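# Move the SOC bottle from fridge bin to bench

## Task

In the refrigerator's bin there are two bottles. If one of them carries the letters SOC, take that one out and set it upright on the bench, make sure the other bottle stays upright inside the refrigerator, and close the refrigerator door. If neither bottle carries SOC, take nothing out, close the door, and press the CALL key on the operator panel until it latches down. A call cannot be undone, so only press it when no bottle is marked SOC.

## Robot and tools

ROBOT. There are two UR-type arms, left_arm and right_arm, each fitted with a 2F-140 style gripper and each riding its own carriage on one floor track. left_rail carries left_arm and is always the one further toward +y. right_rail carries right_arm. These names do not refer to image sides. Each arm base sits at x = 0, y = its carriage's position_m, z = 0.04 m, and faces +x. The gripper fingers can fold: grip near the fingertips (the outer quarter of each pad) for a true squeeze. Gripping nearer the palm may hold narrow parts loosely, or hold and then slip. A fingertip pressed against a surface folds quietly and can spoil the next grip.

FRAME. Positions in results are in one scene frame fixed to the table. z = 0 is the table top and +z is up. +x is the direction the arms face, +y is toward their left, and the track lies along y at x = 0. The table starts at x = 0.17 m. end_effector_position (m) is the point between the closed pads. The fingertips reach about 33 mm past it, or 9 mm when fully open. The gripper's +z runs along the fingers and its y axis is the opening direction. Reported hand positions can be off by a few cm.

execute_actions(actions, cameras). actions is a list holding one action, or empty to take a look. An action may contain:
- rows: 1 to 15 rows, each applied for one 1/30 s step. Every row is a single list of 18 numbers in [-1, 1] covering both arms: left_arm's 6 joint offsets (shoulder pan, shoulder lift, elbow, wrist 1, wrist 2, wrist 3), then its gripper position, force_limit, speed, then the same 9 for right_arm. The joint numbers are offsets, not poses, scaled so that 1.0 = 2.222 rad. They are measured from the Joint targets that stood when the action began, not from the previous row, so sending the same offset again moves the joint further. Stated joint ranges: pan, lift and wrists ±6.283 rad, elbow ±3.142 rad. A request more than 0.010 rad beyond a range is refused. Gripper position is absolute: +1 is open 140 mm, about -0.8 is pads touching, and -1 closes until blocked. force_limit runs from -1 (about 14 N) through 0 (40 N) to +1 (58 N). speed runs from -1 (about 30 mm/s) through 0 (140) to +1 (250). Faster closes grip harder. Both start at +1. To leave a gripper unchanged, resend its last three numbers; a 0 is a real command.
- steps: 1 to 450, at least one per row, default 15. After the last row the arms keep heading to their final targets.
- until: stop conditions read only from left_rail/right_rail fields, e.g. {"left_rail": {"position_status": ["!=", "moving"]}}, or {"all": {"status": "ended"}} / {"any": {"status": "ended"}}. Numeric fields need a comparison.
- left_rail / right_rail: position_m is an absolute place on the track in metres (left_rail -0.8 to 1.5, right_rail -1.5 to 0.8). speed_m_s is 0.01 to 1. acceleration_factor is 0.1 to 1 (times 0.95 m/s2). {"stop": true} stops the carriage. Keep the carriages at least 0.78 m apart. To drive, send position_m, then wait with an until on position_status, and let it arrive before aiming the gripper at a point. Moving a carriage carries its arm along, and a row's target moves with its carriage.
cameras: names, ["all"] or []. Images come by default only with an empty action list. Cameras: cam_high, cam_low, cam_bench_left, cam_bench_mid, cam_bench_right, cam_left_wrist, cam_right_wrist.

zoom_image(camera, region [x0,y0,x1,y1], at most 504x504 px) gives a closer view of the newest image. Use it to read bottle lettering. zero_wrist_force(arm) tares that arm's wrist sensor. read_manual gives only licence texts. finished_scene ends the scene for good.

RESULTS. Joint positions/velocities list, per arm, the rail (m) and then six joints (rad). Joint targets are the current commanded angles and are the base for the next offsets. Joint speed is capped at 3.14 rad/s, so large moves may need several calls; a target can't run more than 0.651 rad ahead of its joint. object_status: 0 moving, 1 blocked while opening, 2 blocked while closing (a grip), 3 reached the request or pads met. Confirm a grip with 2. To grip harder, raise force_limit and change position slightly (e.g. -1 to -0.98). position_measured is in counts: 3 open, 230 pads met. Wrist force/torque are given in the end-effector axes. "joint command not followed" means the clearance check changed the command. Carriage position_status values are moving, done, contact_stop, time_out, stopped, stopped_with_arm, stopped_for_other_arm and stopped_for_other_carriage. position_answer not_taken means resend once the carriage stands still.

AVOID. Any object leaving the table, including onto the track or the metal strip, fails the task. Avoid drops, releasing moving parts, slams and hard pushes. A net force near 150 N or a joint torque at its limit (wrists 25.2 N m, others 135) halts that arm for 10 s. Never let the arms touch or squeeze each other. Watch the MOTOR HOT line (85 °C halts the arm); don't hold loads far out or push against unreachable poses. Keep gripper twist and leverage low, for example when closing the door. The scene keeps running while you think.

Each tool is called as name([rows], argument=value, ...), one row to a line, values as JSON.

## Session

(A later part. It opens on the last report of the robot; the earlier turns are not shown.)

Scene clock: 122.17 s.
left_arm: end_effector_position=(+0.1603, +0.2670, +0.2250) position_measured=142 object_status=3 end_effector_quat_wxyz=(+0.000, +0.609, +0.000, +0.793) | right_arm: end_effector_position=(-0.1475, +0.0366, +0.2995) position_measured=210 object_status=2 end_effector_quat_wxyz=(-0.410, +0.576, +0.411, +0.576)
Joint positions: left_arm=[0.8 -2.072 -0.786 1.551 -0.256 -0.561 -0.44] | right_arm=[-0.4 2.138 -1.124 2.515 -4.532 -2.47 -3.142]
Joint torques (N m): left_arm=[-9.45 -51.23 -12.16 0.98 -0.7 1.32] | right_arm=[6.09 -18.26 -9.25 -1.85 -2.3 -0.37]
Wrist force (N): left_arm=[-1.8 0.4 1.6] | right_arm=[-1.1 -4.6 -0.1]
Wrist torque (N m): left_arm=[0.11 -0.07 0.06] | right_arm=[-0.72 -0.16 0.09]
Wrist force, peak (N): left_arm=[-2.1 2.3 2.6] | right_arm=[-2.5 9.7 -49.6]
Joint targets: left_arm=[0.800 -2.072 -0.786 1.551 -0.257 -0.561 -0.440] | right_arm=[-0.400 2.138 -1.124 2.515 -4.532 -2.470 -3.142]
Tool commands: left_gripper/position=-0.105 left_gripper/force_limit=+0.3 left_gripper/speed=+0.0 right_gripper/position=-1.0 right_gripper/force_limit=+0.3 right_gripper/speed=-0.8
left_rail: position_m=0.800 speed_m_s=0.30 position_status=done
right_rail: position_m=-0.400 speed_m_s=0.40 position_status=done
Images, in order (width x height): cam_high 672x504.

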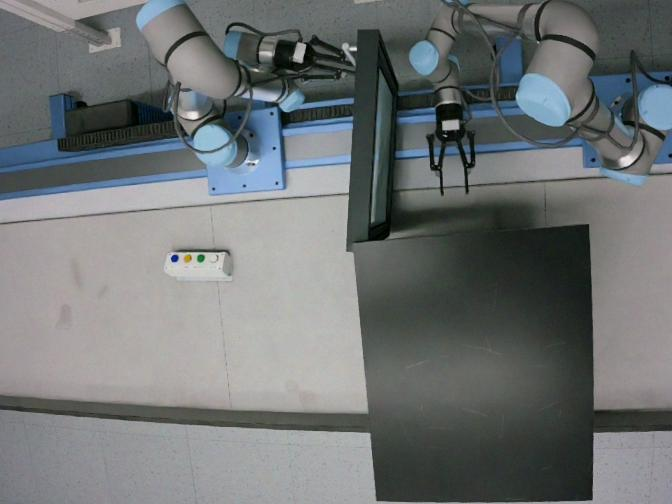

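execute_actions([
  {"right_rail":{"position_m":-0.47,"speed_m_s":0.1},"steps":150,"until":{"right_rail":{"position_status":["!=","moving"]}}},
], cameras=["cam_high","cam_right_wrist"])

Scene clock: 123.77 s.
left_arm: end_effector_position=(+0.1602, +0.2670, +0.2250) position_measured=142 object_status=3 end_effector_quat_wxyz=(+0.000, +0.609, +0.000, +0.793) | right_arm: end_effector_position=(-0.1445, -0.0344, +0.2996) position_measured=210 object_status=2 end_effector_quat_wxyz=(-0.407, +0.578, +0.408, +0.578)
Joint positions: left_arm=[0.8 -2.072 -0.786 1.551 -0.257 -0.561 -0.44] | right_arm=[-0.47 2.138 -1.124 2.515 -4.532 -2.48 -3.142]
Joint torques (N m): left_arm=[-8.62 -59.78 -14.18 0.06 -0.09 0.87] | right_arm=[25.66 -23.31 -8.87 -0.23 12.99 -0.42]
Wrist force (N): left_arm=[-1.9 0.6 1.6] | right_arm=[-8.1 40.6 24.6]
Wrist torque (N m): left_arm=[0.13 -0.06 0.06] | right_arm=[-0.97 -0.01 0.03]
Wrist force, peak (N): left_arm=[-2.1 0.6 1.9] | right_arm=[-8.0 40.7 24.7]
Joint targets: left_arm=[0.800 -2.072 -0.786 1.551 -0.257 -0.561 -0.440] | right_arm=[-0.470 2.138 -1.124 2.515 -4.532 -2.470 -3.142]
Tool commands: left_gripper/position=-0.105 left_gripper/force_limit=+0.3 left_gripper/speed=+0.0 right_gripper/position=-1.0 right_gripper/force_limit=+0.3 right_gripper/speed=-0.8
left_rail: position_m=0.800 speed_m_s=0.30 position_status=done
right_rail: position_m=-0.470 speed_m_s=0.10 position_status=done
Images, in order (width x height): cam_high 672x504, cam_right_wrist 672x504.

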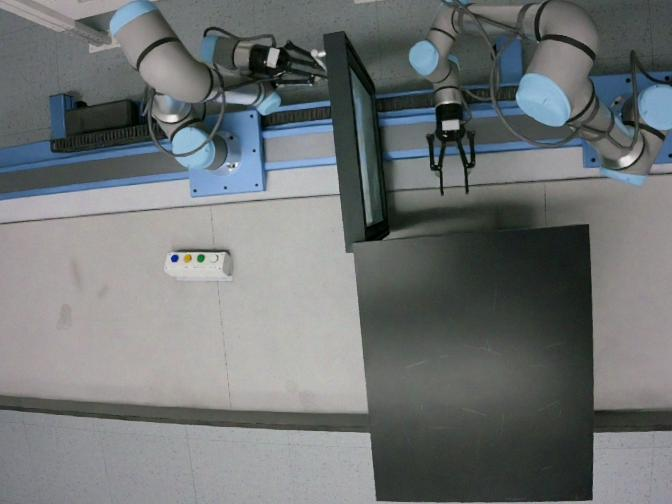

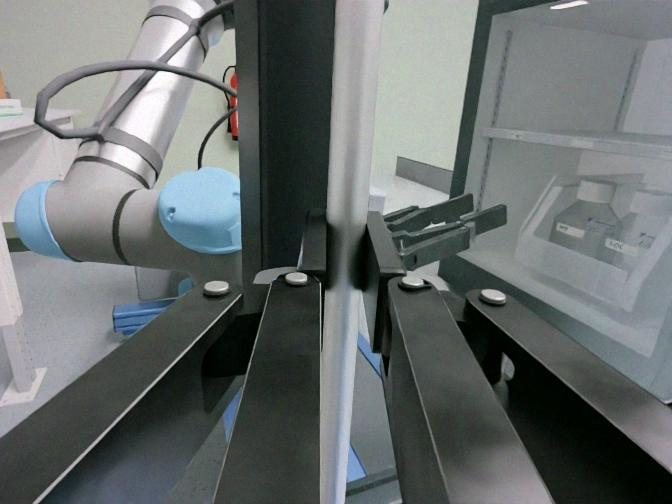

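execute_actions([
  {"left_rail":{"position_m":0.75},"steps":150,"until":{"left_rail":{"position_status":["!=","moving"]}}},
])

execute_actions([
  {"rows":[[0.028,0.0064,-0.006,0.0354,0.0226,-0.0398,-0.105,0.3,0,0,0,0,0,-0.0045,0,-1,0.3,-0.8],[0.028,0.0064,-0.006,0.0354,0.0226,-0.0398,-0.105,0.3,0,0,0,0,0,-0.0045,0,-1,0.3,-0.8],[0.028,0.0064,-0.006,0.0354,0.0226,-0.0398,-0.105,0.3,0,0,0,0,0,-0.0045,0,-1,0.3,-0.8],[0.056,0.0128,-0.012,0.0708,0.0453,-0.0796,-0.105,0.3,0,0,0,0,0,-0.0045,0,-1,0.3,-0.8],[0.056,0.0128,-0.012,0.0708,0.0453,-0.0796,-0.105,0.3,0,0,0,0,0,-0.0045,0,-1,0.3,-0.8],[0.056,0.0128,-0.012,0.0708,0.0453,-0.0796,-0.105,0.3,0,0,0,0,0,-0.0045,0,-1,0.3,-0.8],[0.085,0.0192,-0.018,0.1063,0.068,-0.1194,-0.105,0.3,0,0,0,0,0,-0.0045,0,-1,0.3,-0.8],[0.085,0.0192,-0.018,0.1063,0.068,-0.1194,-0.105,0.3,0,0,0,0,0,-0.0045,0,-1,0.3,-0.8],[0.085,0.0192,-0.018,0.1063,0.068,-0.1194,-0.105,0.3,0,0,0,0,0,-0.0045,0,-1,0.3,-0.8],[0.1134,0.0256,-0.0239,0.1418,0.0907,-0.1592,-0.105,0.3,0,0,0,0,0,-0.0045,0,-1,0.3,-0.8]],"steps":30},
], cameras=["cam_left_wrist"])

Scene clock: 129.03 s.
left_arm: end_effector_position=(+0.1602, +0.2170, +0.2250) position_measured=142 object_status=3 end_effector_quat_wxyz=(+0.000, +0.609, +0.000, +0.793) | right_arm: end_effector_position=(-0.1446, -0.0344, +0.2996) position_measured=210 object_status=2 end_effector_quat_wxyz=(-0.407, +0.578, +0.408, +0.578)
Joint positions: left_arm=[0.75 -2.072 -0.786 1.551 -0.257 -0.561 -0.44] | right_arm=[-0.47 2.138 -1.124 2.515 -4.532 -2.48 -3.142]
Joint torques (N m): left_arm=[-3.85 -50.99 -17 0.85 0.19 -0.42] | right_arm=[29.27 -38.06 -9.11 1.22 12.97 -0.52]
Wrist force (N): left_arm=[-1.8 0.5 1.6] | right_arm=[-7.5 40.7 24.4]
Wrist torque (N m): left_arm=[0.12 -0.06 0.07] | right_arm=[-0.94 -0.05 0.03]
Wrist force, peak (N): left_arm=[-1.9 2.0 1.9] | right_arm=[-7.7 41.0 24.6]
Joint targets: left_arm=[0.750 -2.072 -0.786 1.551 -0.257 -0.561 -0.440] | right_arm=[-0.470 2.138 -1.124 2.515 -4.532 -2.470 -3.142]
Tool commands: left_gripper/position=-0.105 left_gripper/force_limit=+0.3 left_gripper/speed=+0.0 right_gripper/position=-1.0 right_gripper/force_limit=+0.3 right_gripper/speed=-0.8
left_rail: position_m=0.750 speed_m_s=0.30 position_status=done
right_rail: position_m=-0.470 speed_m_s=0.10 position_status=done

Scene clock: 130.23 s.
left_arm: end_effector_position=(+0.2998, +0.2076, +0.2259) position_measured=142 object_status=3 end_effector_quat_wxyz=(+0.000, +0.609, +0.000, +0.793) | right_arm: end_effector_position=(-0.1443, -0.0345, +0.2995) position_measured=210 object_status=2 end_effector_quat_wxyz=(-0.407, +0.578, +0.408, +0.578)
Joint positions: left_arm=[0.75 -1.821 -0.729 1.498 0.058 -0.359 -0.794] | right_arm=[-0.47 2.138 -1.124 2.515 -4.532 -2.481 -3.142]
Joint torques (N m): left_arm=[8.47 -37.36 -20.3 5.96 0.21 -1.87] | right_arm=[11.24 -38.06 -7.96 -1.36 12.91 -0.28]
Wrist force (N): left_arm=[-1.7 0.7 1.8] | right_arm=[-6.6 32.2 19.8]
Wrist torque (N m): left_arm=[0.15 -0.06 0.15] | right_arm=[-0.87 -0.02 0.04]
Wrist force, peak (N): left_arm=[-2.6 0.5 4.8] | right_arm=[-7.8 40.1 24.4]
Joint targets: left_arm=[0.750 -1.820 -0.729 1.498 0.058 -0.359 -0.794] | right_arm=[-0.470 2.138 -1.124 2.515 -4.532 -2.480 -3.142]
left_rail: position_m=0.750 speed_m_s=0.30 position_status=done
right_rail: position_m=-0.470 speed_m_s=0.10 position_status=done
Images, in order (width x height): cam_left_wrist 672x504.

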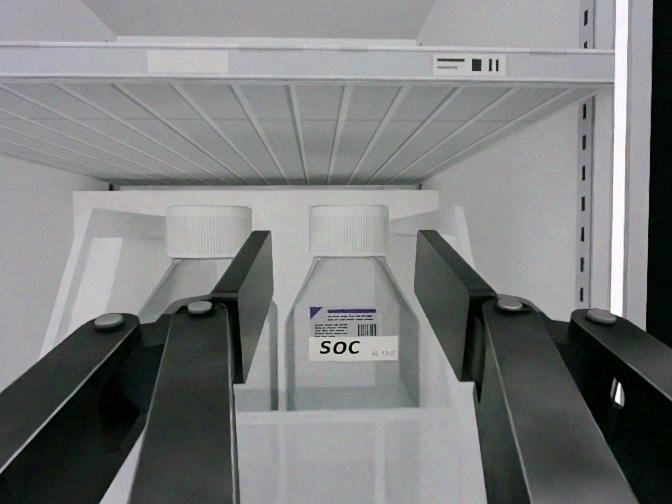

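execute_actions([
  {"rows":[[0.0085,0.0045,-0.0057,0.0204,0.0052,-0.0204,-0.105,0.3,0,0,0,0,0,0,0,-1,0.3,-0.8],[0.0085,0.0045,-0.0057,0.0204,0.0052,-0.0204,-0.105,0.3,0,0,0,0,0,0,0,-1,0.3,-0.8],[0.0085,0.0045,-0.0057,0.0204,0.0052,-0.0204,-0.105,0.3,0,0,0,0,0,0,0,-1,0.3,-0.8],[0.017,0.009,-0.0113,0.0408,0.0103,-0.0408,-0.105,0.3,0,0,0,0,0,0,0,-1,0.3,-0.8],[0.017,0.009,-0.0113,0.0408,0.0103,-0.0408,-0.105,0.3,0,0,0,0,0,0,0,-1,0.3,-0.8],[0.017,0.009,-0.0113,0.0408,0.0103,-0.0408,-0.105,0.3,0,0,0,0,0,0,0,-1,0.3,-0.8],[0.0255,0.0135,-0.017,0.0612,0.0155,-0.0612,-0.105,0.3,0,0,0,0,0,0,0,-1,0.3,-0.8],[0.0255,0.0135,-0.017,0.0612,0.0155,-0.0612,-0.105,0.3,0,0,0,0,0,0,0,-1,0.3,-0.8],[0.034,0.018,-0.0227,0.0816,0.0207,-0.0815,-0.105,0.3,0,0,0,0,0,0,0,-1,0.3,-0.8]],"steps":25},
], cameras=["cam_left_wrist"])

Scene clock: 136.40 s.
left_arm: end_effector_position=(+0.3401, +0.2058, +0.2295) position_measured=142 object_status=3 end_effector_quat_wxyz=(+0.000, +0.609, +0.000, +0.793) | right_arm: end_effector_position=(-0.1443, -0.0345, +0.2996) position_measured=210 object_status=2 end_effector_quat_wxyz=(-0.407, +0.578, +0.408, +0.578)
Joint positions: left_arm=[0.75 -1.745 -0.689 1.447 0.24 -0.313 -0.975] | right_arm=[-0.47 2.138 -1.124 2.515 -4.532 -2.481 -3.142]
Joint torques (N m): left_arm=[10.38 -39.9 -21.32 6.3 -0.15 -1.91] | right_arm=[10.4 -38.21 -8.04 -2.72 12.85 -0.61]
Wrist force (N): left_arm=[-1.8 0.7 1.7] | right_arm=[-6.6 32.5 19.8]
Wrist torque (N m): left_arm=[0.17 -0.06 0.14] | right_arm=[-0.79 -0.02 0.04]
Wrist force, peak (N): left_arm=[-2.5 0.8 2.8] | right_arm=[-6.7 32.6 20.1]
Joint targets: left_arm=[0.750 -1.745 -0.689 1.447 0.240 -0.313 -0.975] | right_arm=[-0.470 2.138 -1.124 2.515 -4.532 -2.480 -3.142]
left_rail: position_m=0.750 speed_m_s=0.30 position_status=done
right_rail: position_m=-0.470 speed_m_s=0.10 position_status=done
Images, in order (width x height): cam_left_wrist 672x504.

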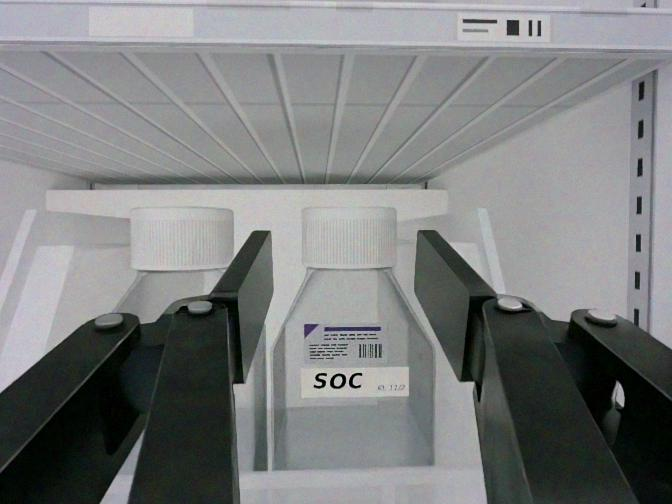

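execute_actions([
  {"rows":[[0.0085,0.0057,-0.007,0.0262,0.0038,-0.0261,-0.105,0.3,0,0,0,0,0,0,0,-1,0.3,-0.8],[0.0085,0.0057,-0.007,0.0262,0.0038,-0.0261,-0.105,0.3,0,0,0,0,0,0,0,-1,0.3,-0.8],[0.0085,0.0057,-0.007,0.0262,0.0038,-0.0261,-0.105,0.3,0,0,0,0,0,0,0,-1,0.3,-0.8],[0.017,0.0114,-0.014,0.0525,0.0076,-0.0522,-0.105,0.3,0,0,0,0,0,0,0,-1,0.3,-0.8],[0.017,0.0114,-0.014,0.0525,0.0076,-0.0522,-0.105,0.3,0,0,0,0,0,0,0,-1,0.3,-0.8],[0.017,0.0114,-0.014,0.0525,0.0076,-0.0522,-0.105,0.3,0,0,0,0,0,0,0,-1,0.3,-0.8],[0.0256,0.0171,-0.021,0.0788,0.0114,-0.0783,-0.105,0.3,0,0,0,0,0,0,0,-1,0.3,-0.8],[0.0256,0.0171,-0.021,0.0788,0.0114,-0.0783,-0.105,0.3,0,0,0,0,0,0,0,-1,0.3,-0.8],[0.0342,0.0228,-0.028,0.1051,0.0152,-0.1044,-0.105,0.3,0,0,0,0,0,0,0,-1,0.3,-0.8]],"steps":25},
], cameras=["cam_left_wrist"])

Scene clock: 139.87 s.
left_arm: end_effector_position=(+0.3806, +0.2040, +0.2356) position_measured=142 object_status=3 end_effector_quat_wxyz=(+0.000, +0.609, +0.000, +0.793) | right_arm: end_effector_position=(-0.1443, -0.0345, +0.2996) position_measured=210 object_status=2 end_effector_quat_wxyz=(-0.407, +0.578, +0.408, +0.578)
Joint positions: left_arm=[0.75 -1.669 -0.638 1.385 0.473 -0.279 -1.207] | right_arm=[-0.47 2.138 -1.124 2.515 -4.532 -2.481 -3.142]
Joint torques (N m): left_arm=[8.15 -41.5 -21.15 6.45 -0.29 -1.76] | right_arm=[10.1 -38.73 -9 -2.69 12.92 -0.73]
Wrist force (N): left_arm=[-1.8 0.7 1.8] | right_arm=[-6.6 32.3 20.0]
Wrist torque (N m): left_arm=[0.16 -0.05 0.16] | right_arm=[-0.83 -0.02 0.04]
Wrist force, peak (N): left_arm=[-2.8 0.4 2.9] | right_arm=[-6.4 32.4 20.4]
Joint targets: left_arm=[0.750 -1.669 -0.638 1.385 0.473 -0.279 -1.207] | right_arm=[-0.470 2.138 -1.124 2.515 -4.532 -2.480 -3.142]
left_rail: position_m=0.750 speed_m_s=0.30 position_status=done
right_rail: position_m=-0.470 speed_m_s=0.10 position_status=done
Images, in order (width x height): cam_left_wrist 672x504.

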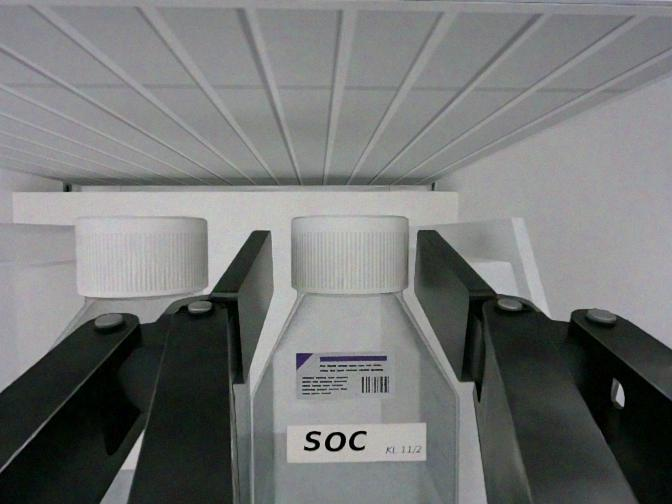

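execute_actions([
  {"rows":[[0,0,0,0,0,0,-1,0.05,-1,0,0,0,0,0,0,-1,0.3,-0.8]],"steps":60},
], cameras=["cam_left_wrist"])

Scene clock: 142.97 s.
left_arm: end_effector_position=(+0.3807, +0.2040, +0.2356) position_measured=162 object_status=2 end_effector_quat_wxyz=(+0.000, +0.609, +0.000, +0.793) | right_arm: end_effector_position=(-0.1443, -0.0345, +0.2996) position_measured=210 object_status=2 end_effector_quat_wxyz=(-0.407, +0.578, +0.408, +0.578)
Joint positions: left_arm=[0.75 -1.669 -0.638 1.385 0.473 -0.279 -1.207] | right_arm=[-0.47 2.138 -1.124 2.515 -4.532 -2.481 -3.142]
Joint torques (N m): left_arm=[9.76 -44.32 -17.24 4.81 -2.27 -1.59] | right_arm=[10.41 -38.11 -8.52 -2.42 12.94 -0.89]
Wrist force (N): left_arm=[-3.0 1.5 1.3] | right_arm=[-6.2 32.2 20.1]
Wrist torque (N m): left_arm=[0.10 -0.11 0.10] | right_arm=[-0.84 -0.09 0.04]
Wrist force, peak (N): left_arm=[-3.2 1.7 1.3] | right_arm=[-6.7 32.3 20.2]
Joint targets: left_arm=[0.750 -1.669 -0.638 1.385 0.473 -0.279 -1.207] | right_arm=[-0.470 2.138 -1.124 2.515 -4.532 -2.480 -3.142]
left_rail: position_m=0.750 speed_m_s=0.30 position_status=done
right_rail: position_m=-0.470 speed_m_s=0.10 position_status=done
Images, in order (width x height): cam_left_wrist 672x504.

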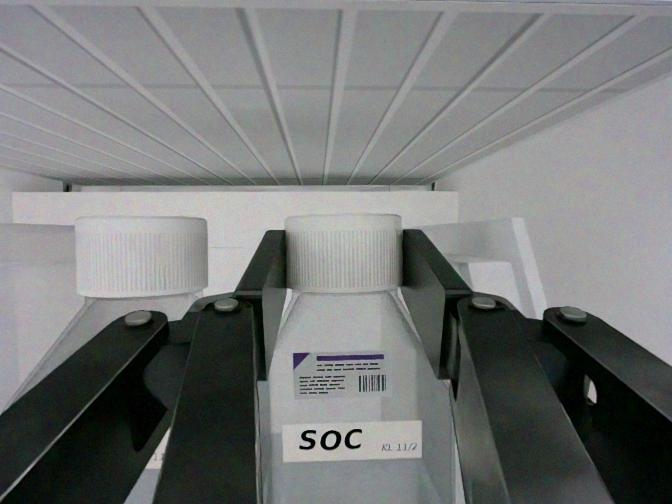

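execute_actions([
  {"rows":[[0,-0.003,0,0.003,0,0,-1,0.05,-1,0,0,0,0,0,0,-1,0.3,-0.8],[0,-0.003,0,0.003,0,0,-1,0.05,-1,0,0,0,0,0,0,-1,0.3,-0.8],[0,-0.006,0,0.006,0,0,-1,0.05,-1,0,0,0,0,0,0,-1,0.3,-0.8],[0,-0.006,0,0.006,0,0,-1,0.05,-1,0,0,0,0,0,0,-1,0.3,-0.8],[0,-0.009,0,0.009,0,0,-1,0.05,-1,0,0,0,0,0,0,-1,0.3,-0.8],[0,-0.009,0,0.009,0,0,-1,0.05,-1,0,0,0,0,0,0,-1,0.3,-0.8],[0,-0.012,0,0.0117,0,0,-1,0.05,-1,0,0,0,0,0,0,-1,0.3,-0.8],[0,-0.0144,0.0002,0.0142,0,0,-1,0.05,-1,0,0,0,0,0,0,-1,0.3,-0.8]],"steps":25},
], cameras=["cam_left_wrist","cam_right_wrist"])

Scene clock: 145.00 s.
left_arm: end_effector_position=(+0.3807, +0.2040, +0.2556) position_measured=162 object_status=2 end_effector_quat_wxyz=(+0.000, +0.609, +0.000, +0.793) | right_arm: end_effector_position=(-0.1443, -0.0345, +0.2996) position_measured=210 object_status=2 end_effector_quat_wxyz=(-0.407, +0.578, +0.408, +0.578)
Joint positions: left_arm=[0.75 -1.669 -0.67 1.386 0.505 -0.279 -1.207] | right_arm=[-0.47 2.138 -1.124 2.515 -4.532 -2.481 -3.142]
Joint torques (N m): left_arm=[7.37 -65.41 -7.52 6.7 -3.43 -1.24] | right_arm=[10.76 -38.1 -9.08 -1.89 12.91 -1]
Wrist force (N): left_arm=[-5.6 0.7 1.0] | right_arm=[-6.8 32.2 19.9]
Wrist torque (N m): left_arm=[0.14 -0.10 0.16] | right_arm=[-0.81 -0.04 0.04]
Wrist force, peak (N): left_arm=[-7.1 0.7 0.6] | right_arm=[-6.4 32.3 20.4]
Joint targets: left_arm=[0.750 -1.669 -0.670 1.386 0.505 -0.279 -1.207] | right_arm=[-0.470 2.138 -1.124 2.515 -4.532 -2.480 -3.142]
left_rail: position_m=0.750 speed_m_s=0.30 position_status=done
right_rail: position_m=-0.470 speed_m_s=0.10 position_status=done
Images, in order (width x height): cam_left_wrist 672x504, cam_right_wrist 672x504.

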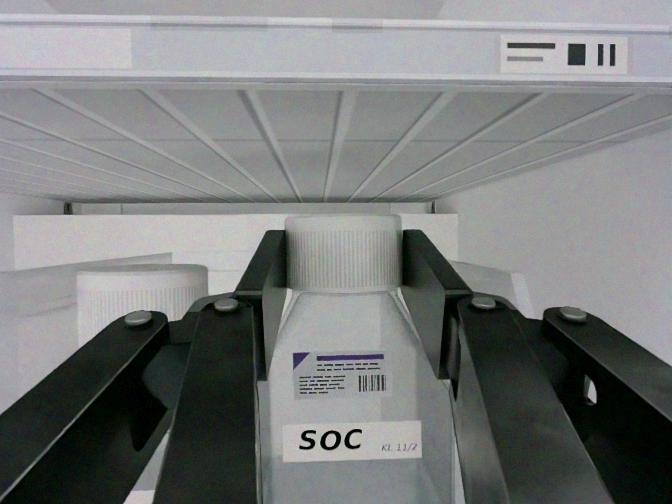

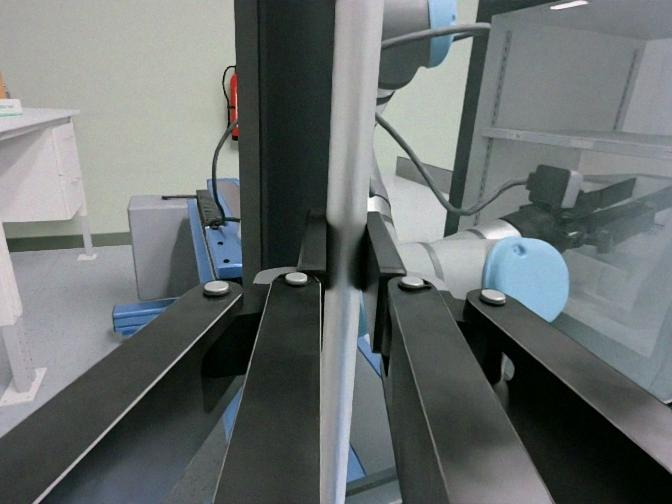

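zoom_image(camera="cam_right_wrist", region=[472, 90, 672, 300])

Scaled by 2.400 from the camera's 672x504 image, which has a finer 960x720 frame.

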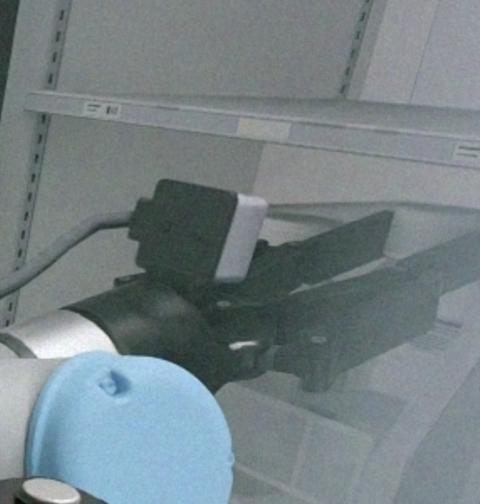

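execute_actions([
  {"rows":[[0,-0.003,0,0.003,0,0,-1,0.05,-1,0,0,0,0,0,0,-1,0.3,-0.8],[0,-0.003,0,0.003,0,0,-1,0.05,-1,0,0,0,0,0,0,-1,0.3,-0.8],[0,-0.006,0.0003,0.006,0,0,-1,0.05,-1,0,0,0,0,0,0,-1,0.3,-0.8],[0,-0.006,0.0003,0.006,0,0,-1,0.05,-1,0,0,0,0,0,0,-1,0.3,-0.8],[0,-0.0085,0.0004,0.0081,0,0,-1,0.05,-1,0,0,0,0,0,0,-1,0.3,-0.8]],"steps":25},
], cameras=["cam_left_wrist","cam_right_wrist"])

Scene clock: 155.60 s.
left_arm: end_effector_position=(+0.3807, +0.2045, +0.2672) position_measured=162 object_status=2 end_effector_quat_wxyz=(+0.000, +0.609, +0.000, +0.793) | right_arm: end_effector_position=(-0.1443, -0.0345, +0.2996) position_measured=210 object_status=2 end_effector_quat_wxyz=(-0.407, +0.578, +0.408, +0.578)
Joint positions: left_arm=[0.75 -1.669 -0.689 1.386 0.523 -0.279 -1.207] | right_arm=[-0.47 2.138 -1.124 2.515 -4.532 -2.481 -3.142]
Joint torques (N m): left_arm=[-8.62 -65.46 -7.75 6.69 -4.12 0.13] | right_arm=[10.37 -37.23 -8.3 1.04 12.81 -1.3]
Wrist force (N): left_arm=[-5.5 0.8 0.9] | right_arm=[-6.7 32.2 20.0]
Wrist torque (N m): left_arm=[0.17 -0.13 0.16] | right_arm=[-0.80 -0.06 0.04]
Wrist force, peak (N): left_arm=[-7.0 0.6 0.8] | right_arm=[-6.7 32.3 20.1]
Joint targets: left_arm=[0.750 -1.669 -0.689 1.386 0.523 -0.279 -1.207] | right_arm=[-0.470 2.138 -1.124 2.515 -4.532 -2.480 -3.142]
left_rail: position_m=0.750 speed_m_s=0.30 position_status=done
right_rail: position_m=-0.470 speed_m_s=0.10 position_status=done
Images, in order (width x height): cam_left_wrist 672x504, cam_right_wrist 672x504.

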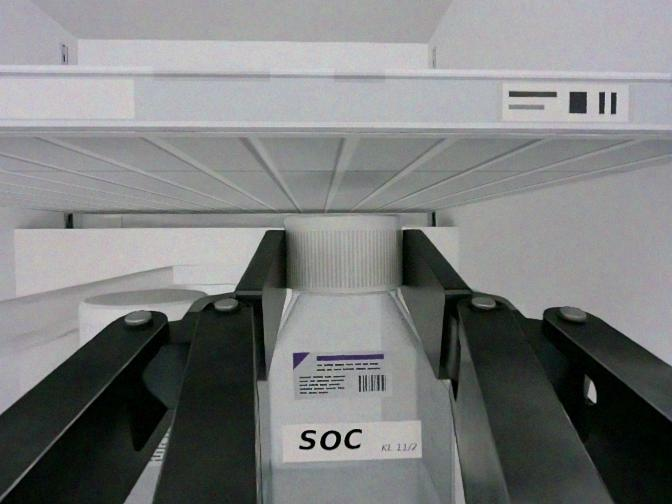

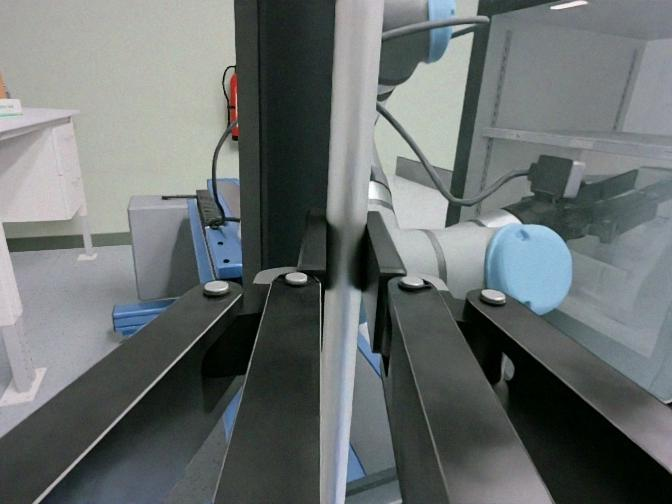

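execute_actions([
  {"rows":[[-0.0014,0.006,-0.0005,0.0007,-0.0104,-0.0054,-1,0.05,-1,0,0,0,0,0,0,-1,0.3,-0.8],[-0.0014,0.006,-0.0005,0.0007,-0.0104,-0.0054,-1,0.05,-1,0,0,0,0,0,0,-1,0.3,-0.8],[-0.0028,0.0121,-0.001,0.0014,-0.0208,-0.0108,-1,0.05,-1,0,0,0,0,0,0,-1,0.3,-0.8],[-0.0028,0.0121,-0.001,0.0014,-0.0208,-0.0108,-1,0.05,-1,0,0,0,0,0,0,-1,0.3,-0.8],[-0.0042,0.0181,-0.0015,0.0021,-0.0312,-0.0161,-1,0.05,-1,0,0,0,0,0,0,-1,0.3,-0.8],[-0.0042,0.0181,-0.0015,0.0021,-0.0312,-0.0161,-1,0.05,-1,0,0,0,0,0,0,-1,0.3,-0.8],[-0.0056,0.0242,-0.0021,0.0028,-0.0416,-0.0215,-1,0.05,-1,0,0,0,0,0,0,-1,0.3,-0.8],[-0.0056,0.0242,-0.0021,0.0028,-0.0416,-0.0215,-1,0.05,-1,0,0,0,0,0,0,-1,0.3,-0.8],[-0.007,0.0302,-0.0026,0.0035,-0.052,-0.0269,-1,0.05,-1,0,0,0,0,0,0,-1,0.3,-0.8],[-0.0084,0.0363,-0.0031,0.0042,-0.0624,-0.0323,-1,0.05,-1,0,0,0,0,0,0,-1,0.3,-0.8]],"steps":25},
], cameras=["cam_left_wrist"])

Scene clock: 163.60 s.
left_arm: end_effector_position=(+0.3565, +0.2042, +0.2676) position_measured=162 object_status=2 end_effector_quat_wxyz=(+0.000, +0.552, +0.000, +0.834) | right_arm: end_effector_position=(-0.1438, -0.0347, +0.2995) position_measured=210 object_status=2 end_effector_quat_wxyz=(-0.407, +0.578, +0.407, +0.578)
Joint positions: left_arm=[0.75 -1.688 -0.609 1.38 0.532 -0.418 -1.279] | right_arm=[-0.47 2.138 -1.124 2.515 -4.532 -2.483 -3.142]
Joint torques (N m): left_arm=[-18.98 -31.04 -43.03 7.53 -4.5 -1.93] | right_arm=[4.51 -36.55 -32.03 1.1 12.84 -1.57]
Wrist force (N): left_arm=[-5.4 0.7 0.3] | right_arm=[-11.7 38.3 -45.6]
Wrist torque (N m): left_arm=[0.14 -0.15 0.18] | right_arm=[-1.39 0.05 0.09]
Wrist force, peak (N): left_arm=[-6.7 0.7 0.4] | right_arm=[-16.8 38.7 -55.2]
Joint targets: left_arm=[0.750 -1.688 -0.608 1.380 0.532 -0.418 -1.279] | right_arm=[-0.470 2.138 -1.124 2.515 -4.532 -2.480 -3.142]
left_rail: position_m=0.750 speed_m_s=0.30 position_status=done
right_rail: position_m=-0.470 speed_m_s=0.10 position_status=done
Images, in order (width x height): cam_left_wrist 672x504.

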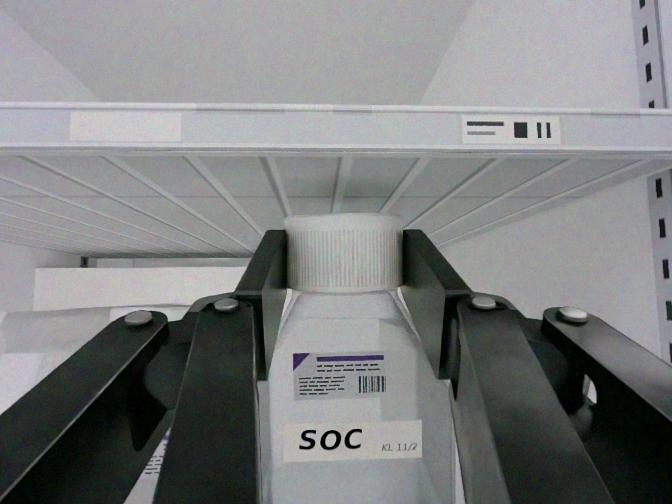

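execute_actions([
  {"right_rail":{"position_m":-0.527,"speed_m_s":0.1},"rows":[[0,0,0,0,0,0,-1,0.05,-1,-0.002,-0.0004,0.0014,-0.001,0.0017,0,-1,0.3,-0.8],[0,0,0,0,0,0,-1,0.05,-1,-0.004,-0.0008,0.0028,-0.002,0.0034,0,-1,0.3,-0.8],[0,0,0,0,0,0,-1,0.05,-1,-0.006,-0.0012,0.0043,-0.003,0.005,0,-1,0.3,-0.8],[0,0,0,0,0,0,-1,0.05,-1,-0.008,-0.0016,0.0057,-0.0042,0.0068,0,-1,0.3,-0.8],[0,0,0,0,0,0,-1,0.05,-1,-0.010,-0.002,0.0071,-0.0053,0.0086,0,-1,0.3,-0.8],[0,0,0,0,0,0,-1,0.05,-1,-0.012,-0.0024,0.0086,-0.0063,0.0103,0,-1,0.3,-0.8],[0,0,0,0,0,0,-1,0.05,-1,-0.014,-0.0028,0.01,-0.0074,0.012,0,-1,0.3,-0.8],[0,0,0,0,0,0,-1,0.05,-1,-0.016,-0.0032,0.0115,-0.0085,0.0138,0,-1,0.3,-0.8],[0,0,0,0,0,0,-1,0.05,-1,-0.018,-0.0036,0.013,-0.0095,0.0155,0,-1,0.3,-0.8],[0,0,0,0,0,0,-1,0.05,-1,-0.020,-0.004,0.0144,-0.0106,0.0172,0,-1,0.3,-0.8],[0,0,0,0,0,0,-1,0.05,-1,-0.022,-0.0044,0.0158,-0.0117,0.019,0,-1,0.3,-0.8],[0,0,0,0,0,0,-1,0.05,-1,-0.0235,-0.0047,0.017,-0.0125,0.0204,0,-1,0.3,-0.8],[0,0,0,0,0,0,-1,0.05,-1,-0.025,-0.005,0.018,-0.0133,0.0217,0,-1,0.3,-0.8]],"steps":45},
], cameras=["cam_high","cam_right_wrist"])

Scene clock: 167.63 s.
left_arm: end_effector_position=(+0.3565, +0.2043, +0.2676) position_measured=162 object_status=2 end_effector_quat_wxyz=(+0.000, +0.552, +0.000, +0.834) | right_arm: end_effector_position=(-0.1287, -0.0913, +0.2998) position_measured=210 object_status=2 end_effector_quat_wxyz=(-0.408, +0.578, +0.408, +0.578)
Joint positions: left_arm=[0.75 -1.688 -0.608 1.38 0.532 -0.418 -1.279] | right_arm=[-0.527 2.083 -1.135 2.555 -4.562 -2.424 -3.142]
Joint torques (N m): left_arm=[9.5 -65.57 -6.53 1.33 -1.99 -1.47] | right_arm=[-28.3 -38.54 9.86 -4.2 -13.01 -1.62]
Wrist force (N): left_arm=[-5.3 0.7 0.4] | right_arm=[1.7 -43.6 -27.6]
Wrist torque (N m): left_arm=[0.14 -0.19 0.18] | right_arm=[0.12 -0.29 0.07]
Wrist force, peak (N): left_arm=[-5.7 0.9 0.3] | right_arm=[-14.0 39.4 -47.3]
Joint targets: left_arm=[0.750 -1.688 -0.608 1.380 0.532 -0.418 -1.279] | right_arm=[-0.527 2.083 -1.135 2.555 -4.562 -2.432 -3.142]
left_rail: position_m=0.750 speed_m_s=0.30 position_status=done
right_rail: position_m=-0.527 speed_m_s=0.10 position_status=done
Images, in order (width x height): cam_high 672x504, cam_right_wrist 672x504.

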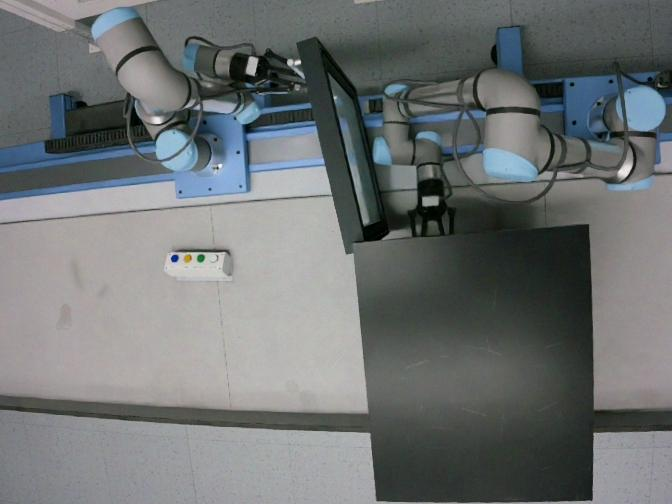

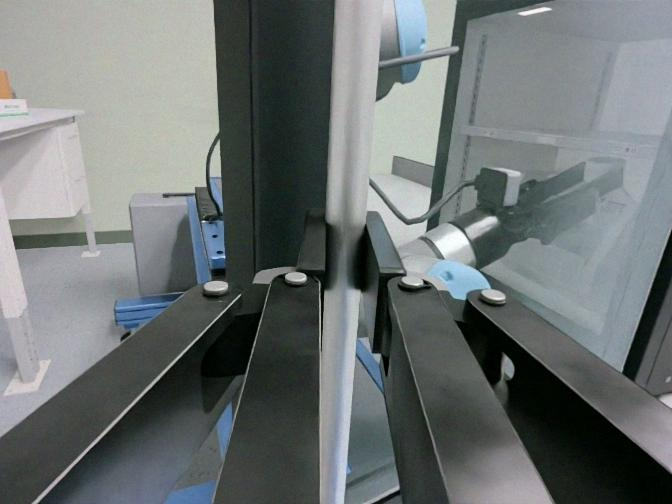

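execute_actions([
  {"rows":[[0.0002,0.0062,-0.0018,0.0016,-0.01,-0.0055,-1,0.05,-1,0,0,0,0,0.0036,0,-1,0.3,-0.8],[0.0002,0.0062,-0.0018,0.0016,-0.01,-0.0055,-1,0.05,-1,0,0,0,0,0.0036,0,-1,0.3,-0.8],[0.0005,0.0124,-0.0035,0.0033,-0.02,-0.0111,-1,0.05,-1,0,0,0,0,0.0036,0,-1,0.3,-0.8],[0.0005,0.0124,-0.0035,0.0033,-0.02,-0.0111,-1,0.05,-1,0,0,0,0,0.0036,0,-1,0.3,-0.8],[0.0007,0.0186,-0.0053,0.005,-0.03,-0.0166,-1,0.05,-1,0,0,0,0,0.0036,0,-1,0.3,-0.8],[0.0007,0.0186,-0.0053,0.005,-0.03,-0.0166,-1,0.05,-1,0,0,0,0,0.0036,0,-1,0.3,-0.8],[0.001,0.0247,-0.0071,0.0066,-0.04,-0.0221,-1,0.05,-1,0,0,0,0,0.0036,0,-1,0.3,-0.8],[0.001,0.0247,-0.0071,0.0066,-0.04,-0.0221,-1,0.05,-1,0,0,0,0,0.0036,0,-1,0.3,-0.8],[0.0012,0.0309,-0.0088,0.0083,-0.05,-0.0277,-1,0.05,-1,0,0,0,0,0.0036,0,-1,0.3,-0.8],[0.0014,0.0371,-0.0106,0.0099,-0.0602,-0.0332,-1,0.05,-1,0,0,0,0,0.0036,0,-1,0.3,-0.8]],"steps":25},
], cameras=["cam_left_wrist","cam_right_wrist"])

Scene clock: 170.00 s.
left_arm: end_effector_position=(+0.3385, +0.2041, +0.2683) position_measured=162 object_status=2 end_effector_quat_wxyz=(+0.000, +0.492, +0.000, +0.870) | right_arm: end_effector_position=(-0.1291, -0.0912, +0.2998) position_measured=210 object_status=2 end_effector_quat_wxyz=(-0.408, +0.577, +0.408, +0.578)
Joint positions: left_arm=[0.75 -1.685 -0.526 1.356 0.554 -0.552 -1.352] | right_arm=[-0.527 2.083 -1.135 2.555 -4.562 -2.423 -3.142]
Joint torques (N m): left_arm=[10.17 -43.97 -18.64 6.86 -4.23 -1.93] | right_arm=[-10.74 -36.84 3.99 -1.69 -12.89 -1.67]
Wrist force (N): left_arm=[-5.2 0.5 0.1] | right_arm=[1.1 -35.6 -22.3]
Wrist torque (N m): left_arm=[0.09 -0.11 0.18] | right_arm=[0.03 -0.26 0.07]
Wrist force, peak (N): left_arm=[-6.4 0.5 0.0] | right_arm=[1.7 -43.9 -28.0]
Joint targets: left_arm=[0.750 -1.685 -0.526 1.356 0.554 -0.552 -1.353] | right_arm=[-0.527 2.083 -1.135 2.555 -4.562 -2.424 -3.142]
left_rail: position_m=0.750 speed_m_s=0.30 position_status=done
right_rail: position_m=-0.527 speed_m_s=0.10 position_status=done
Images, in order (width x height): cam_left_wrist 672x504, cam_right_wrist 672x504.

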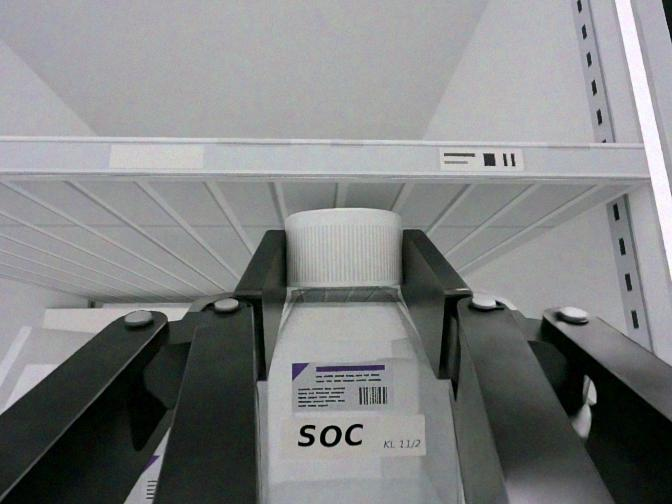

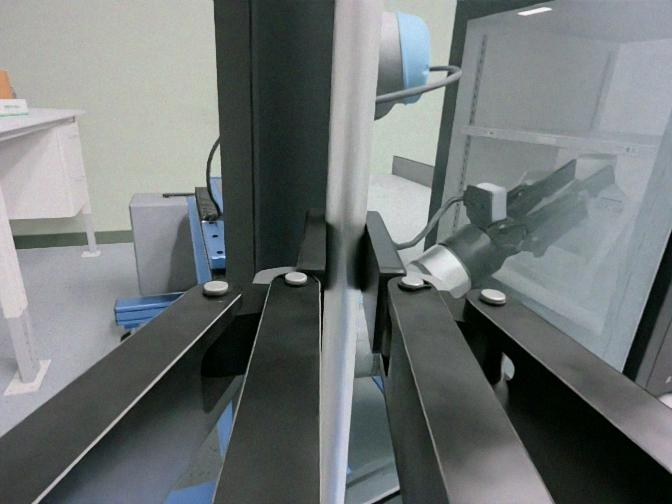

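execute_actions([
  {"rows":[[0.0001,0.0056,-0.002,0.0005,-0.0116,-0.0034,-1,0.05,-1,0,0,0,0,0,0,-1,0.3,-0.8],[0.0001,0.0056,-0.002,0.0005,-0.0116,-0.0034,-1,0.05,-1,0,0,0,0,0,0,-1,0.3,-0.8],[0.0002,0.0112,-0.0041,0.001,-0.0231,-0.0067,-1,0.05,-1,0,0,0,0,0,0,-1,0.3,-0.8],[0.0002,0.0112,-0.0041,0.001,-0.0231,-0.0067,-1,0.05,-1,0,0,0,0,0,0,-1,0.3,-0.8],[0.0003,0.0168,-0.0061,0.0015,-0.0347,-0.01,-1,0.05,-1,0,0,0,0,0,0,-1,0.3,-0.8],[0.0003,0.0168,-0.0061,0.0015,-0.0347,-0.01,-1,0.05,-1,0,0,0,0,0,0,-1,0.3,-0.8],[0.0005,0.0223,-0.0081,0.0021,-0.0463,-0.0134,-1,0.05,-1,0,0,0,0,0,0,-1,0.3,-0.8],[0.0005,0.0223,-0.0081,0.0021,-0.0463,-0.0134,-1,0.05,-1,0,0,0,0,0,0,-1,0.3,-0.8],[0.0006,0.0279,-0.0102,0.0026,-0.0578,-0.0167,-1,0.05,-1,0,0,0,0,0,0,-1,0.3,-0.8],[0.0007,0.0335,-0.0122,0.0031,-0.0694,-0.0201,-1,0.05,-1,0,0,0,0,0,0,-1,0.3,-0.8]],"steps":25},
], cameras=["cam_left_wrist","cam_right_wrist","cam_high"])

Scene clock: 172.53 s.
left_arm: end_effector_position=(+0.3277, +0.2043, +0.2707) position_measured=162 object_status=2 end_effector_quat_wxyz=(-0.001, +0.463, +0.001, +0.886) | right_arm: end_effector_position=(-0.1291, -0.0912, +0.2998) position_measured=210 object_status=2 end_effector_quat_wxyz=(-0.408, +0.577, +0.408, +0.578)
Joint positions: left_arm=[0.75 -1.684 -0.494 1.344 0.557 -0.616 -1.372] | right_arm=[-0.527 2.083 -1.135 2.555 -4.562 -2.423 -3.142]
Joint torques (N m): left_arm=[-9.77 -67.42 -4.42 1.13 -1.06 2.03] | right_arm=[-10.84 -33.79 -8.38 -1.23 -12.93 -1.6]
Wrist force (N): left_arm=[-5.8 1.2 0.1] | right_arm=[1.8 -36.3 -22.4]
Wrist torque (N m): left_arm=[0.23 0.10 0.09] | right_arm=[-0.04 -0.32 0.07]
Wrist force, peak (N): left_arm=[-17.1 2.6 -6.6] | right_arm=[2.0 -36.6 -22.6]
Joint targets: left_arm=[0.750 -1.684 -0.494 1.344 0.557 -0.616 -1.372] | right_arm=[-0.527 2.083 -1.135 2.555 -4.562 -2.424 -3.142]
left_rail: position_m=0.750 speed_m_s=0.30 position_status=done
right_rail: position_m=-0.527 speed_m_s=0.10 position_status=done
joint command not followed: on one or more control steps a check withheld the commanded joint targets of the left arm, and it was not sent them on those steps.
cause: the commanded joint targets, or the way to them, would bring a part of the arm (just beyond joint 6 (wrist 2)) too close to the robot's own body.
Images, in order (width x height): cam_high 672x504, cam_left_wrist 672x504, cam_right_wrist 672x504.

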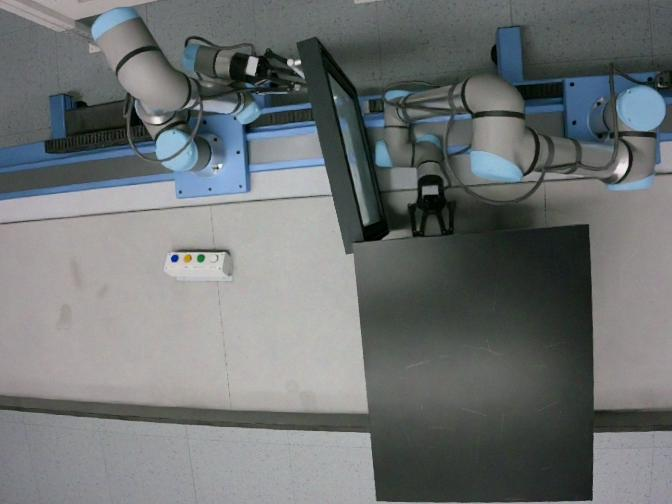

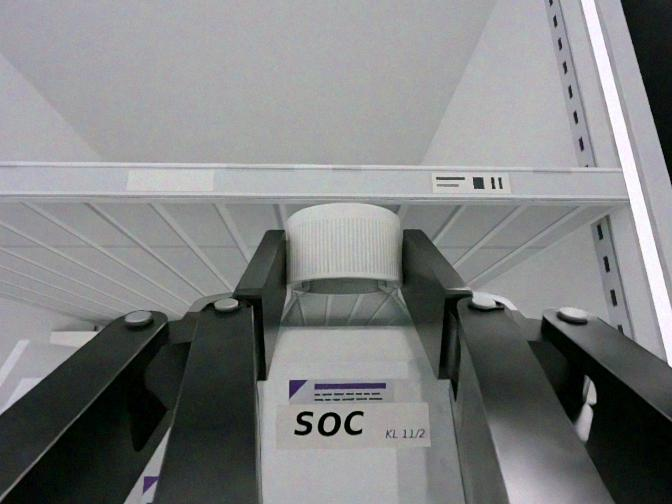

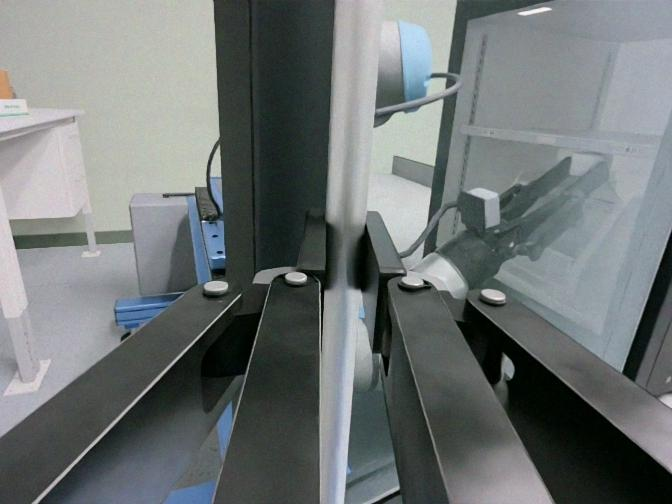

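execute_actions([
  {"rows":[[-0.0028,-0.0017,0.0014,-0.0031,-0.001,0.0044,-1,0.05,-1,0,0,0,0,0,0,-1,0.3,-0.8],[-0.0028,-0.0017,0.0014,-0.0031,-0.001,0.0044,-1,0.05,-1,0,0,0,0,0,0,-1,0.3,-0.8],[-0.0056,-0.0034,0.0028,-0.0063,-0.0019,0.0088,-1,0.05,-1,0,0,0,0,0,0,-1,0.3,-0.8],[-0.0056,-0.0034,0.0028,-0.0063,-0.0019,0.0088,-1,0.05,-1,0,0,0,0,0,0,-1,0.3,-0.8],[-0.0084,-0.0051,0.0042,-0.0094,-0.0029,0.0132,-1,0.05,-1,0,0,0,0,0,0,-1,0.3,-0.8],[-0.0112,-0.0068,0.0056,-0.0126,-0.0038,0.0176,-1,0.05,-1,0,0,0,0,0,0,-1,0.3,-0.8],[-0.014,-0.0085,0.007,-0.0157,-0.0048,0.022,-1,0.05,-1,0,0,0,0,0,0,-1,0.3,-0.8]],"steps":25},
], cameras=["cam_left_wrist"])

Scene clock: 175.93 s.
left_arm: end_effector_position=(+0.3101, +0.2040, +0.2762) position_measured=162 object_status=2 end_effector_quat_wxyz=(+0.000, +0.461, +0.000, +0.887) | right_arm: end_effector_position=(-0.1291, -0.0912, +0.2998) position_measured=210 object_status=2 end_effector_quat_wxyz=(-0.408, +0.577, +0.408, +0.578)
Joint positions: left_arm=[0.75 -1.715 -0.513 1.36 0.522 -0.627 -1.323] | right_arm=[-0.527 2.083 -1.135 2.555 -4.562 -2.423 -3.142]
Joint torques (N m): left_arm=[-13.61 -78.9 -8.09 4.92 -11.47 1.97] | right_arm=[-15.93 -29.45 -12.29 -2.39 -12.95 -1.6]
Wrist force (N): left_arm=[-31.0 1.1 -7.7] | right_arm=[3.5 -36.8 -23.2]
Wrist torque (N m): left_arm=[0.32 -0.35 -0.01] | right_arm=[0.02 -0.31 0.07]
Wrist force, peak (N): left_arm=[-31.6 1.3 -6.9] | right_arm=[3.4 -37.4 -23.3]
Joint targets: left_arm=[0.750 -1.715 -0.513 1.360 0.522 -0.627 -1.323] | right_arm=[-0.527 2.083 -1.135 2.555 -4.562 -2.424 -3.142]
left_rail: position_m=0.750 speed_m_s=0.30 position_status=done
right_rail: position_m=-0.527 speed_m_s=0.10 position_status=done
Images, in order (width x height): cam_left_wrist 672x504.

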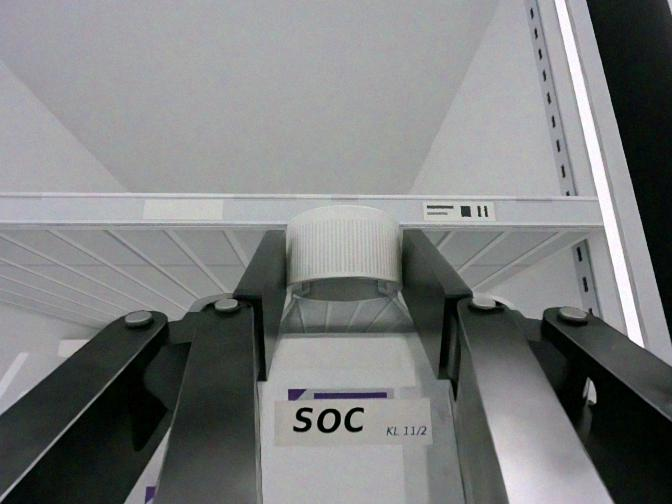

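execute_actions([
  {"rows":[[-0.002,-0.0004,0.0007,-0.004,0.0016,0.004,-1,0.05,-1,0,0,0,0,0,0,-1,0.3,-0.8],[-0.002,-0.0004,0.0007,-0.004,0.0016,0.004,-1,0.05,-1,0,0,0,0,0,0,-1,0.3,-0.8],[-0.004,-0.0008,0.0014,-0.008,0.0032,0.008,-1,0.05,-1,0,0,0,0,0,0,-1,0.3,-0.8],[-0.0077,-0.0015,0.0028,-0.0157,0.0064,0.0159,-1,0.05,-1,0,0,0,0,0,0,-1,0.3,-0.8]],"steps":20},
])

execute_actions([
  {"rows":[[-0.004,-0.002,0.0015,-0.0049,-0.001,0.0067,-1,0.05,-1,0,0,0,0,0,0,-1,0.3,-0.8],[-0.004,-0.002,0.0015,-0.0049,-0.001,0.0067,-1,0.05,-1,0,0,0,0,0,0,-1,0.3,-0.8],[-0.008,-0.0041,0.003,-0.0098,-0.0021,0.0134,-1,0.05,-1,0,0,0,0,0,0,-1,0.3,-0.8],[-0.008,-0.0041,0.003,-0.0098,-0.0021,0.0134,-1,0.05,-1,0,0,0,0,0,0,-1,0.3,-0.8],[-0.012,-0.0062,0.0046,-0.0147,-0.0031,0.02,-1,0.05,-1,0,0,0,0,0,0,-1,0.3,-0.8],[-0.016,-0.0082,0.0061,-0.0196,-0.0042,0.0267,-1,0.05,-1,0,0,0,0,0,0,-1,0.3,-0.8],[-0.02,-0.0103,0.0076,-0.0245,-0.0052,0.0334,-1,0.05,-1,0,0,0,0,0,0,-1,0.3,-0.8]],"steps":22},
], cameras=["cam_left_wrist"])

Scene clock: 180.53 s.
left_arm: end_effector_position=(+0.3041, +0.2041, +0.2688) position_measured=162 object_status=2 end_effector_quat_wxyz=(+0.000, +0.469, +0.000, +0.883) | right_arm: end_effector_position=(-0.1291, -0.0912, +0.2998) position_measured=210 object_status=2 end_effector_quat_wxyz=(-0.408, +0.577, +0.408, +0.578)
Joint positions: left_arm=[0.75 -1.732 -0.517 1.366 0.487 -0.613 -1.287] | right_arm=[-0.527 2.083 -1.135 2.555 -4.562 -2.423 -3.142]
Joint torques (N m): left_arm=[-9.51 -66.68 -4.38 1.11 -0.97 1.92] | right_arm=[-21.71 -23.69 -12.09 -1.09 -12.97 -1.75]
Wrist force (N): left_arm=[-5.0 2.1 0.8] | right_arm=[1.9 -36.0 -22.2]
Wrist torque (N m): left_arm=[0.41 -0.02 0.08] | right_arm=[-0.05 -0.33 0.06]
Wrist force, peak (N): left_arm=[-32.1 1.1 -7.2] | right_arm=[3.7 -37.4 -23.4]
Joint targets: left_arm=[0.750 -1.732 -0.517 1.366 0.487 -0.613 -1.287] | right_arm=[-0.527 2.083 -1.135 2.555 -4.562 -2.424 -3.142]
left_rail: position_m=0.750 speed_m_s=0.30 position_status=done
right_rail: position_m=-0.527 speed_m_s=0.10 position_status=done

Scene clock: 181.47 s.
left_arm: end_effector_position=(+0.2802, +0.2041, +0.2729) position_measured=162 object_status=2 end_effector_quat_wxyz=(+0.000, +0.469, +0.000, +0.883) | right_arm: end_effector_position=(-0.1291, -0.0912, +0.2998) position_measured=210 object_status=2 end_effector_quat_wxyz=(-0.408, +0.577, +0.408, +0.578)
Joint positions: left_arm=[0.75 -1.776 -0.539 1.383 0.433 -0.624 -1.213] | right_arm=[-0.527 2.083 -1.135 2.555 -4.562 -2.423 -3.142]
Joint torques (N m): left_arm=[-10.05 -66.69 -4.23 1.49 -4.29 2.07] | right_arm=[-21.96 -22.14 -11.84 -2.62 -12.99 -1.66]
Wrist force (N): left_arm=[-5.6 2.0 0.7] | right_arm=[1.8 -35.7 -22.3]
Wrist torque (N m): left_arm=[0.39 -0.07 0.07] | right_arm=[0.02 -0.30 0.07]
Wrist force, peak (N): left_arm=[-6.2 2.4 2.1] | right_arm=[1.9 -36.1 -22.4]
Joint targets: left_arm=[0.750 -1.776 -0.539 1.383 0.433 -0.624 -1.213] | right_arm=[-0.527 2.083 -1.135 2.555 -4.562 -2.424 -3.142]
left_rail: position_m=0.750 speed_m_s=0.30 position_status=done
right_rail: position_m=-0.527 speed_m_s=0.10 position_status=done
Images, in order (width x height): cam_left_wrist 672x504.

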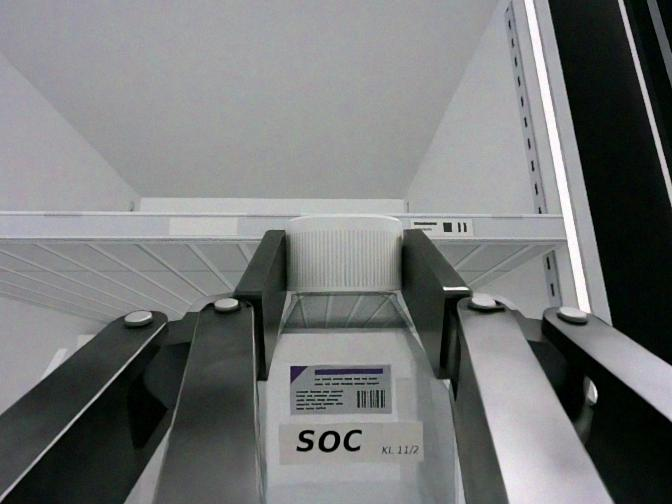

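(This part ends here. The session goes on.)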